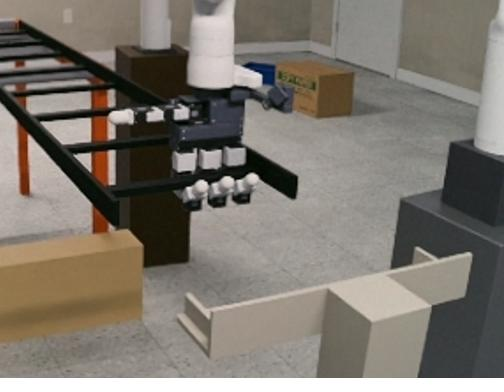

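move:
  arm4: {"joints": {"joint1_rad": 0.3489, "joint2_rad": 0.9198, "joint4_rad": 1.8968, "joint6_rad": 0.3250, "joint7_rad": 1.8703}, "min_time_s": 2.8}

move:
  arm4: {"joints": {"joint1_rad": 0.1412, "joint2_rad": 0.8641, "joint4_rad": 1.9865, "joint6_rad": 0.2909, "joint7_rad": 1.6661}, "min_time_s": 2.6}

move:
  arm4: {"joints": {"joint1_rad": 0.0183, "joint2_rad": 0.8271, "joint4_rad": 2.0106, "joint6_rad": 0.3039, "joint7_rad": 1.5467}, "min_time_s": 2.2}
  cameras: ["arm4_cam_wrist", "cam_low", "cam_high"]

zoom_image:
  camera: "cam_low"
  region: [430, 245, 490, 305]

zoom_image:
  camera: "cam_low"
  region: [345, 270, 405, 330]

zoom_image:
  camera: "cam_high"
  region: [340, 170, 400, 225]

zoom_image:
  camera: "arm4_cam_wrist"
  region: [372, 0, 672, 300]

Scene clock: 38.03 s.
Joint torques (N m): arm1=[0.32 1.46 2.13 -7.59 0.29 -0.36 -0.11] | arm2=[0.08 -1.12 -1.4 -9.41 0.37 0.13 -0.36] | arm3=[0.33 -0.74 -1.21 -8.41 0.45 -0.52 0.32] | arm4=[0.93 -25.2 -1.27 -3.2 -0.19 0.77 -0.83]
Motor temperatures (°C): arm1=[31 27 25 27 36 33 34] | arm2=[27 25 27 30 30 37 39] | arm3=[27 26 26 28 35 35 32] | arm4=[27 31 26 28 30 33 40]
Flange force (N): arm1=[-2.3 5.4 1.5] | arm2=[1.5 -5.2 7.7] | arm3=[-0.1 -3.5 2.2] | arm4=[-2.5 0.9 18.3]
move: arm4 done
Joint velocities: within noise
arm1, arm2, arm3: as last shown
arm4.joint_positions: joint1_rad=+0.349 joint2_rad=+0.920 joint3_rad=+0.000 joint4_rad=+1.897 joint5_rad=+0.000 joint6_rad=+0.325 joint7_rad=+1.870 hand_index_mcp=+0.778 hand_index_abd=-0.004 hand_index_pip=-0.698 hand_index_dip=+0.107 hand_middle_mcp=+0.777 hand_middle_abd=-0.004 hand_middle_pip=-0.711 hand_middle_dip=+0.104 hand_ring_mcp=+0.791 hand_ring_abd=-0.001 hand_ring_pip=-0.722 hand_ring_dip=+0.103 hand_thumb_cmc=+0.714 hand_thumb_axl=+0.677 hand_thumb_mcp=+0.223 hand_thumb_ipl=+0.168 hand_current_limit=+0.750 hand_speed=-0.600
arm4.joint_status: all done
arm4.hand_state: blocked,goal,blocked,goal,blocked,goal,blocked,goal,blocked,goal,blocked,goal,goal,goal,goal,goal
arm4.index_mcp_current_ma: 15
arm4.index_abd_current_ma: 0
arm4.index_pip_current_ma: 55
arm4.index_dip_current_ma: 1
arm4.middle_mcp_current_ma: 15
arm4.middle_abd_current_ma: 0
arm4.middle_pip_current_ma: 33
arm4.middle_dip_current_ma: 1
arm4.ring_mcp_current_ma: 34
arm4.ring_abd_current_ma: 0
arm4.ring_pip_current_ma: 18
arm4.ring_dip_current_ma: 0
arm4.thumb_cmc_current_ma: 0
arm4.thumb_axl_current_ma: 0
arm4.thumb_mcp_current_ma: 0
arm4.thumb_ipl_current_ma: 0
arm4.hand_goal_index_mcp: 0.754
arm4.hand_goal_index_abd: 0.000
arm4.hand_goal_index_pip: -0.750
arm4.hand_goal_index_dip: 0.100
arm4.hand_goal_middle_mcp: 0.754
arm4.hand_goal_middle_abd: 0.000
arm4.hand_goal_middle_pip: -0.750
arm4.hand_goal_middle_dip: 0.100
arm4.hand_goal_ring_mcp: 0.754
arm4.hand_goal_ring_abd: 0.000
arm4.hand_goal_ring_pip: -0.750
arm4.hand_goal_ring_dip: 0.100
arm4.hand_goal_thumb_cmc: 0.714
arm4.hand_goal_thumb_axl: 0.678
arm4.hand_goal_thumb_mcp: 0.226
arm4.hand_goal_thumb_ipl: 0.168
arm4.hand: x=+1.1499 y=+0.0669 z=+0.8003 quat_wxyz=(+0.007, +0.709, +0.705, -0.002) (m; scene frame)
pictures: none

Scene clock: 40.93 s.
Joint torques (N m): arm1=[0.17 1.49 2.14 -7.58 0.26 -0.35 -0.09] | arm2=[0.02 -1.13 -1.44 -9.5 0.39 0.11 -0.41] | arm3=[0.33 -0.76 -1.23 -8.37 0.46 -0.52 0.31] | arm4=[0.7 -29.23 -1.54 -4.84 -0.41 0.22 -0.94]
Motor temperatures (°C): arm1=[31 27 25 27 36 33 34] | arm2=[27 25 27 30 30 37 39] | arm3=[27 26 26 28 35 35 32] | arm4=[27 31 26 28 30 33 40]
Flange force (N): arm1=[-2.4 5.7 1.5] | arm2=[1.6 -5.5 8.0] | arm3=[-0.1 -3.6 2.1] | arm4=[-0.6 0.8 30.1]
move: arm4 done
Joint velocities: within noise
arm1, arm2: as last shown
arm3.joint_positions: joint1_rad=-0.003 joint2_rad=-0.423 joint3_rad=-0.088 joint4_rad=+1.431 joint5_rad=-0.020 joint6_rad=+1.952 joint7_rad=+1.776 hand_index_mcp=+0.753 hand_index_abd=+0.000 hand_index_pip=+0.577 hand_index_dip=+0.696 hand_middle_mcp=+0.754 hand_middle_abd=+0.000 hand_middle_pip=+0.577 hand_middle_dip=+0.696 hand_ring_mcp=+0.754 hand_ring_abd=+0.000 hand_ring_pip=+0.577 hand_ring_dip=+0.696 hand_thumb_cmc=+0.714 hand_thumb_axl=+0.677 hand_thumb_mcp=+0.224 hand_thumb_ipl=+0.168 hand_current_limit=+0.400 hand_speed=-0.600
arm3.joint_status: not commanded
arm3.hand_state: goal,goal,goal,goal,goal,goal,goal,goal,goal,goal,goal,goal,goal,goal,goal,goal
arm3.index_mcp_current_ma: -4
arm3.index_abd_current_ma: 0
arm3.index_pip_current_ma: 2
arm3.index_dip_current_ma: 0
arm3.middle_mcp_current_ma: 1
arm3.middle_abd_current_ma: 0
arm3.middle_pip_current_ma: 2
arm3.middle_dip_current_ma: 0
arm3.ring_mcp_current_ma: 1
arm3.ring_abd_current_ma: 0
arm3.ring_pip_current_ma: 2
arm3.ring_dip_current_ma: 0
arm3.thumb_cmc_current_ma: 1
arm3.thumb_axl_current_ma: -3
arm3.thumb_mcp_current_ma: -11
arm3.thumb_ipl_current_ma: -1
arm3.hand_goal_index_mcp: 0.754
arm3.hand_goal_index_abd: 0.000
arm3.hand_goal_index_pip: 0.576
arm3.hand_goal_index_dip: 0.696
arm3.hand_goal_middle_mcp: 0.754
arm3.hand_goal_middle_abd: 0.000
arm3.hand_goal_middle_pip: 0.576
arm3.hand_goal_middle_dip: 0.696
arm3.hand_goal_ring_mcp: 0.754
arm3.hand_goal_ring_abd: 0.000
arm3.hand_goal_ring_pip: 0.576
arm3.hand_goal_ring_dip: 0.696
arm3.hand_goal_thumb_cmc: 0.714
arm3.hand_goal_thumb_axl: 0.678
arm3.hand_goal_thumb_mcp: 0.226
arm3.hand_goal_thumb_ipl: 0.168
arm3.hand: x=+0.5093 y=-0.4061 z=+1.3315 quat_wxyz=(+0.069, -0.840, +0.536, +0.055) (m; scene frame)
arm4.joint_positions: joint1_rad=+0.141 joint2_rad=+0.864 joint3_rad=+0.000 joint4_rad=+1.986 joint5_rad=+0.000 joint6_rad=+0.291 joint7_rad=+1.666 hand_index_mcp=+0.791 hand_index_abd=-0.005 hand_index_pip=-0.689 hand_index_dip=+0.107 hand_middle_mcp=+0.790 hand_middle_abd=-0.003 hand_middle_pip=-0.699 hand_middle_dip=+0.104 hand_ring_mcp=+0.801 hand_ring_abd=-0.001 hand_ring_pip=-0.708 hand_ring_dip=+0.104 hand_thumb_cmc=+0.714 hand_thumb_axl=+0.677 hand_thumb_mcp=+0.223 hand_thumb_ipl=+0.168 hand_current_limit=+0.750 hand_speed=-0.600
arm4.joint_status: all done
arm4.hand_state: blocked,goal,blocked,goal,blocked,goal,blocked,goal,blocked,goal,blocked,goal,goal,goal,goal,goal
arm4.index_mcp_current_ma: 33
arm4.index_abd_current_ma: -1
arm4.index_pip_current_ma: 74
arm4.index_dip_current_ma: 1
arm4.middle_mcp_current_ma: 32
arm4.middle_abd_current_ma: 0
arm4.middle_pip_current_ma: 53
arm4.middle_dip_current_ma: 1
arm4.ring_mcp_current_ma: 53
arm4.ring_abd_current_ma: 0
arm4.ring_pip_current_ma: 39
arm4.ring_dip_current_ma: 0
arm4.thumb_cmc_current_ma: 0
arm4.thumb_axl_current_ma: 0
arm4.thumb_mcp_current_ma: 0
arm4.thumb_ipl_current_ma: 0
arm4.hand_goal_index_mcp: 0.754
arm4.hand_goal_index_abd: 0.000
arm4.hand_goal_index_pip: -0.750
arm4.hand_goal_index_dip: 0.100
arm4.hand_goal_middle_mcp: 0.754
arm4.hand_goal_middle_abd: 0.000
arm4.hand_goal_middle_pip: -0.750
arm4.hand_goal_middle_dip: 0.100
arm4.hand_goal_ring_mcp: 0.754
arm4.hand_goal_ring_abd: 0.000
arm4.hand_goal_ring_pip: -0.750
arm4.hand_goal_ring_dip: 0.100
arm4.hand_goal_thumb_cmc: 0.714
arm4.hand_goal_thumb_axl: 0.678
arm4.hand_goal_thumb_mcp: 0.226
arm4.hand_goal_thumb_ipl: 0.168
arm4.hand: x=+1.2396 y=+0.0691 z=+0.8158 quat_wxyz=(+0.007, +0.708, +0.706, -0.002) (m; scene frame)
pictures: none

Scene clock: 43.43 s.
Joint torques (N m): arm1=[0.35 1.47 2.11 -7.59 0.31 -0.35 -0.13] | arm2=[0.01 -1.1 -1.47 -9.41 0.31 0.1 -0.41] | arm3=[0.31 -0.75 -1.27 -8.4 0.43 -0.52 0.32] | arm4=[0.33 -29.37 -1.78 -5.59 -0.23 -0.09 -0.68]
Motor temperatures (°C): arm1=[31 27 25 27 36 33 34] | arm2=[27 25 27 30 30 37 39] | arm3=[27 26 26 28 35 35 32] | arm4=[27 31 26 28 30 33 40]
Flange force (N): arm1=[-2.2 5.4 1.5] | arm2=[1.6 -5.7 7.7] | arm3=[0.0 -3.7 2.2] | arm4=[-0.1 0.5 31.1]
move: arm4 done
Joint velocities: within noise
arm1, arm2, arm3: as last shown
arm4.joint_positions: joint1_rad=+0.018 joint2_rad=+0.827 joint3_rad=+0.000 joint4_rad=+2.011 joint5_rad=+0.000 joint6_rad=+0.304 joint7_rad=+1.547 hand_index_mcp=+0.791 hand_index_abd=-0.003 hand_index_pip=-0.689 hand_index_dip=+0.107 hand_middle_mcp=+0.790 hand_middle_abd=-0.003 hand_middle_pip=-0.699 hand_middle_dip=+0.104 hand_ring_mcp=+0.801 hand_ring_abd=-0.001 hand_ring_pip=-0.708 hand_ring_dip=+0.104 hand_thumb_cmc=+0.714 hand_thumb_axl=+0.677 hand_thumb_mcp=+0.223 hand_thumb_ipl=+0.168 hand_current_limit=+0.750 hand_speed=-0.600
arm4.joint_status: all done
arm4.hand_state: blocked,goal,blocked,goal,blocked,goal,blocked,goal,blocked,goal,blocked,goal,goal,goal,goal,goal
arm4.index_mcp_current_ma: 33
arm4.index_abd_current_ma: 0
arm4.index_pip_current_ma: 74
arm4.index_dip_current_ma: 1
arm4.middle_mcp_current_ma: 32
arm4.middle_abd_current_ma: 0
arm4.middle_pip_current_ma: 53
arm4.middle_dip_current_ma: 1
arm4.ring_mcp_current_ma: 53
arm4.ring_abd_current_ma: 0
arm4.ring_pip_current_ma: 39
arm4.ring_dip_current_ma: 1
arm4.thumb_cmc_current_ma: 0
arm4.thumb_axl_current_ma: 0
arm4.thumb_mcp_current_ma: 0
arm4.thumb_ipl_current_ma: 0
arm4.hand_goal_index_mcp: 0.754
arm4.hand_goal_index_abd: 0.000
arm4.hand_goal_index_pip: -0.750
arm4.hand_goal_index_dip: 0.100
arm4.hand_goal_middle_mcp: 0.754
arm4.hand_goal_middle_abd: 0.000
arm4.hand_goal_middle_pip: -0.750
arm4.hand_goal_middle_dip: 0.100
arm4.hand_goal_ring_mcp: 0.754
arm4.hand_goal_ring_abd: 0.000
arm4.hand_goal_ring_pip: -0.750
arm4.hand_goal_ring_dip: 0.100
arm4.hand_goal_thumb_cmc: 0.714
arm4.hand_goal_thumb_axl: 0.678
arm4.hand_goal_thumb_mcp: 0.226
arm4.hand_goal_thumb_ipl: 0.168
arm4.hand: x=+1.2897 y=+0.0711 z=+0.8290 quat_wxyz=(+0.007, +0.707, +0.708, -0.002) (m; scene frame)
pictures: arm4_cam_wrist, cam_high, cam_low
Images, in order (width x height): arm4_cam_wrist 672x504, cam_high 672x504, cam_low 672x504.

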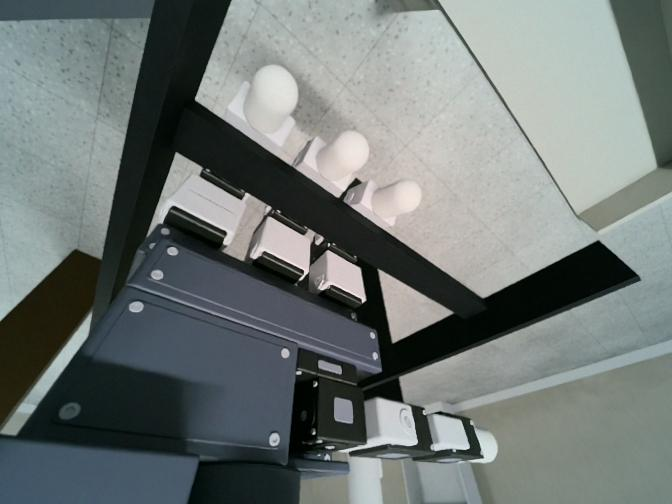

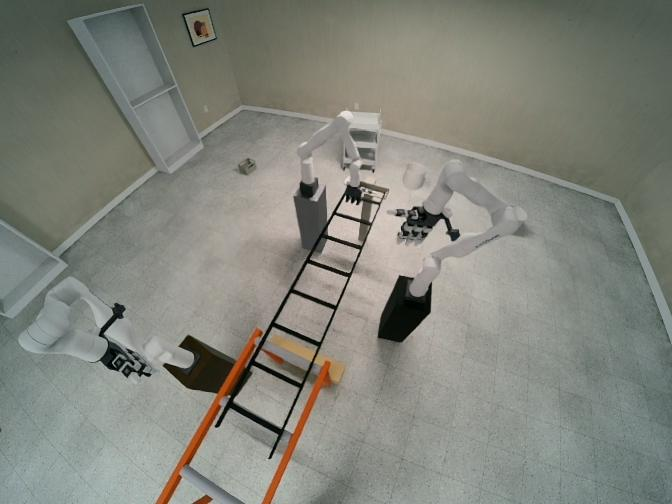

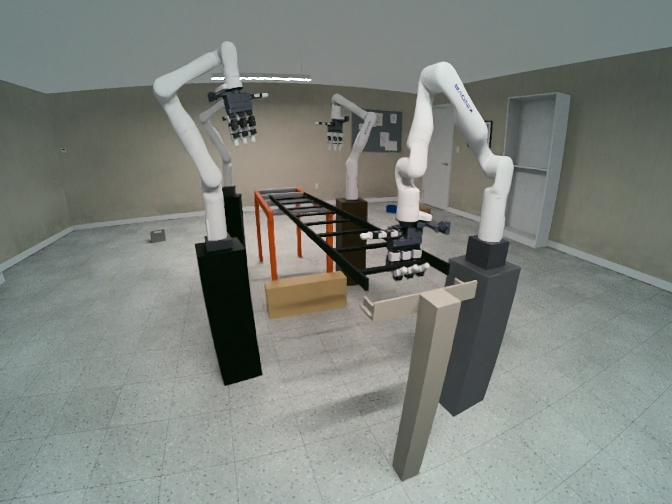

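Scaled by 8.400 from the camera's 672x504 image, which has a finer 960x720 frame.

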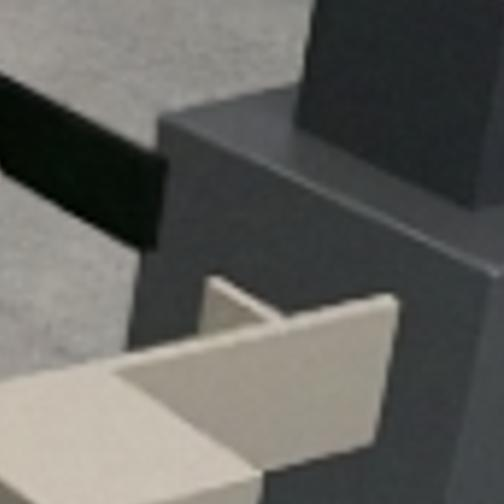

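Scaled by 8.400 from the camera's 672x504 image, which has a finer 960x720 frame.

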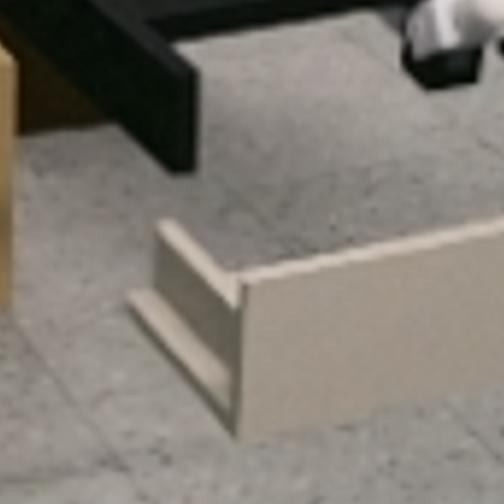

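Scaled by 8.400 from the camera's 672x504 image, which has a finer 960x720 frame.

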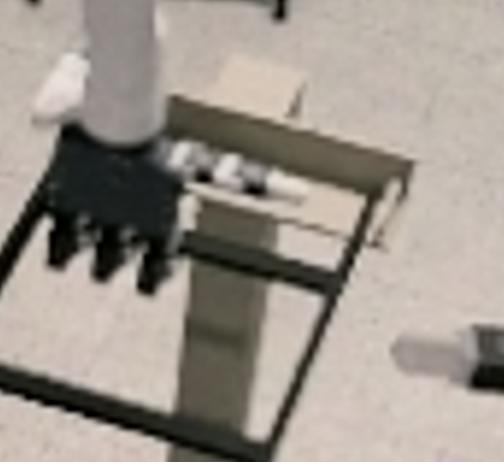

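Scaled by 1.680 from the camera's 672x504 image, which has a finer 960x720 frame.

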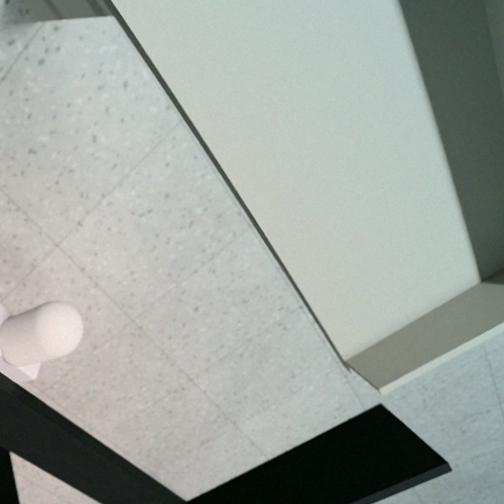

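move:
  arm4: {"joints":{"joint1_rad":-0.0925,"joint2_rad":0.8275,"joint4_rad":2.0087,"joint6_rad":0.3054,"joint7_rad":1.4359},"min_time_s":2.2}
  cameras: ["cam_low","cam_high","arm4_cam_wrist"]

zoom_image:
  camera: "cam_low"
  region: [430, 245, 490, 305]

zoom_image:
  camera: "cam_low"
  region: [345, 270, 405, 330]

zoom_image:
  camera: "arm4_cam_wrist"
  region: [372, 0, 672, 300]

Scene clock: 46.83 s.
Joint torques (N m): arm1=[0.32 1.44 2.13 -7.61 0.24 -0.35 -0.11] | arm2=[0.09 -1.08 -1.39 -9.31 0.36 0.1 -0.4] | arm3=[0.34 -0.8 -1.21 -8.4 0.46 -0.53 0.31] | arm4=[0.3 -29.8 -1.56 -5.81 -0.2 -0.18 -0.67]
Motor temperatures (°C): arm1=[31 27 25 27 36 33 34] | arm2=[27 25 27 30 30 37 39] | arm3=[27 26 26 28 35 35 32] | arm4=[27 31 26 28 30 33 40]
Flange force (N): arm1=[-2.3 5.4 1.6] | arm2=[1.5 -5.4 7.3] | arm3=[-0.2 -3.5 2.1] | arm4=[0.0 0.4 31.8]
move: arm4 done
Joint velocities: within noise
arm1, arm2, arm3: as last shown
arm4.joint_positions: joint1_rad=-0.092 joint2_rad=+0.827 joint3_rad=+0.000 joint4_rad=+2.009 joint5_rad=+0.000 joint6_rad=+0.305 joint7_rad=+1.436 hand_index_mcp=+0.790 hand_index_abd=-0.003 hand_index_pip=-0.689 hand_index_dip=+0.107 hand_middle_mcp=+0.790 hand_middle_abd=-0.002 hand_middle_pip=-0.699 hand_middle_dip=+0.104 hand_ring_mcp=+0.801 hand_ring_abd=-0.001 hand_ring_pip=-0.708 hand_ring_dip=+0.104 hand_thumb_cmc=+0.714 hand_thumb_axl=+0.677 hand_thumb_mcp=+0.223 hand_thumb_ipl=+0.168 hand_current_limit=+0.750 hand_speed=-0.600
arm4.joint_status: all done
arm4.hand_state: blocked,goal,blocked,goal,blocked,goal,blocked,goal,blocked,goal,blocked,goal,goal,goal,goal,goal
arm4.index_mcp_current_ma: 33
arm4.index_abd_current_ma: 0
arm4.index_pip_current_ma: 74
arm4.index_dip_current_ma: 1
arm4.middle_mcp_current_ma: 32
arm4.middle_abd_current_ma: 0
arm4.middle_pip_current_ma: 53
arm4.middle_dip_current_ma: 1
arm4.ring_mcp_current_ma: 53
arm4.ring_abd_current_ma: 0
arm4.ring_pip_current_ma: 39
arm4.ring_dip_current_ma: 1
arm4.thumb_cmc_current_ma: 0
arm4.thumb_axl_current_ma: 0
arm4.thumb_mcp_current_ma: 0
arm4.thumb_ipl_current_ma: 0
arm4.hand_goal_index_mcp: 0.754
arm4.hand_goal_index_abd: 0.000
arm4.hand_goal_index_pip: -0.750
arm4.hand_goal_index_dip: 0.100
arm4.hand_goal_middle_mcp: 0.754
arm4.hand_goal_middle_abd: 0.000
arm4.hand_goal_middle_pip: -0.750
arm4.hand_goal_middle_dip: 0.100
arm4.hand_goal_ring_mcp: 0.754
arm4.hand_goal_ring_abd: 0.000
arm4.hand_goal_ring_pip: -0.750
arm4.hand_goal_ring_dip: 0.100
arm4.hand_goal_thumb_cmc: 0.714
arm4.hand_goal_thumb_axl: 0.678
arm4.hand_goal_thumb_mcp: 0.226
arm4.hand_goal_thumb_ipl: 0.168
arm4.hand: x=+1.3345 y=+0.0714 z=+0.8293 quat_wxyz=(+0.007, +0.707, +0.708, -0.002) (m; scene frame)
pictures: arm4_cam_wrist, cam_high, cam_low
Images, in order (width x height): arm4_cam_wrist 672x504, cam_high 672x504, cam_low 672x504.

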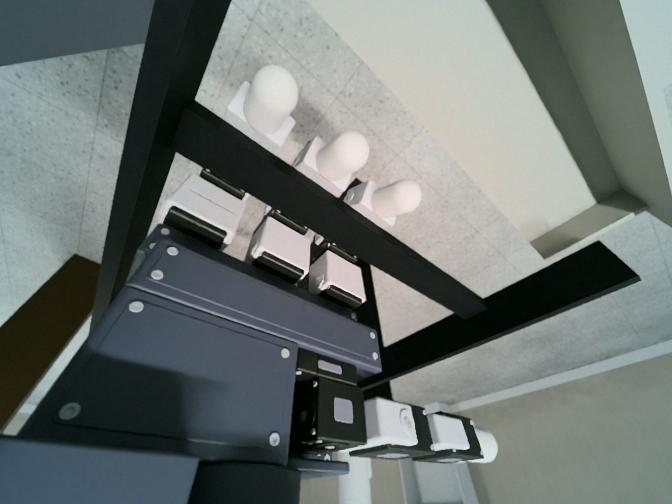

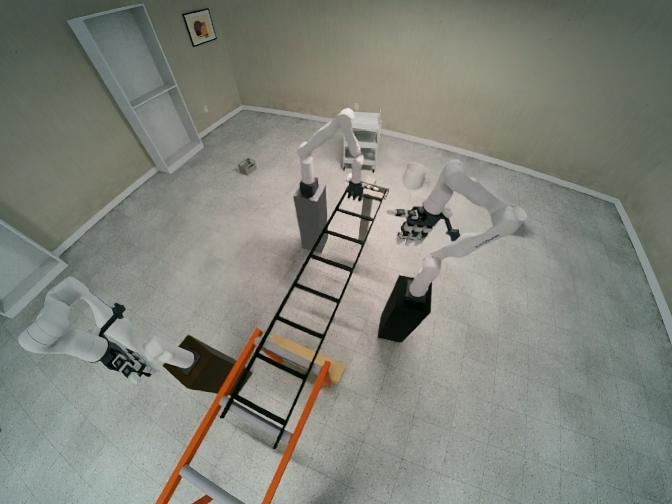

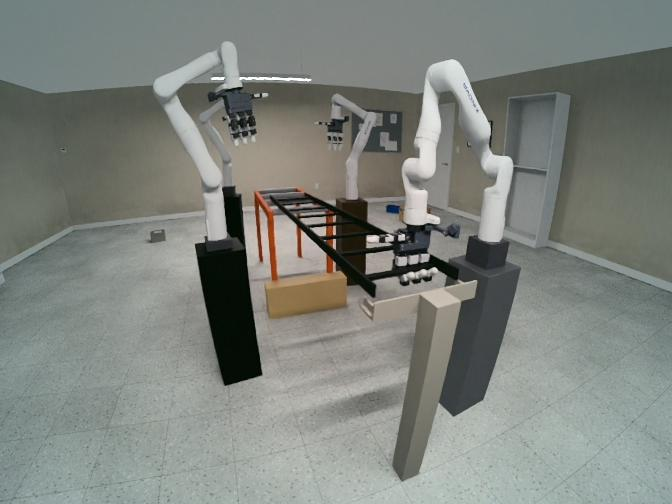

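Scaled by 8.400 from the camera's 672x504 image, which has a finer 960x720 frame.

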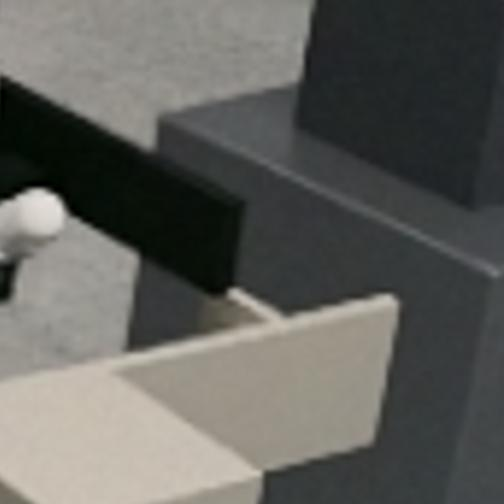

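Scaled by 8.400 from the camera's 672x504 image, which has a finer 960x720 frame.

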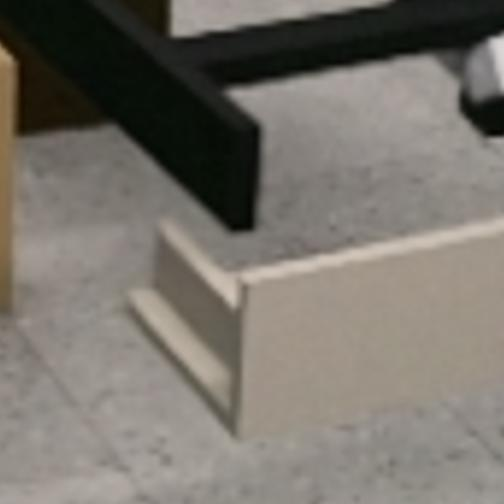

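Scaled by 1.680 from the camera's 672x504 image, which has a finer 960x720 frame.

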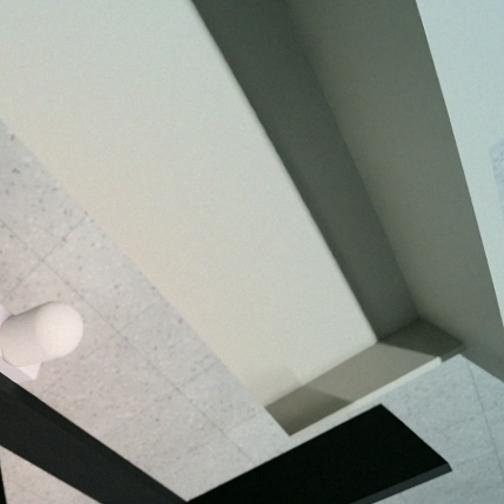

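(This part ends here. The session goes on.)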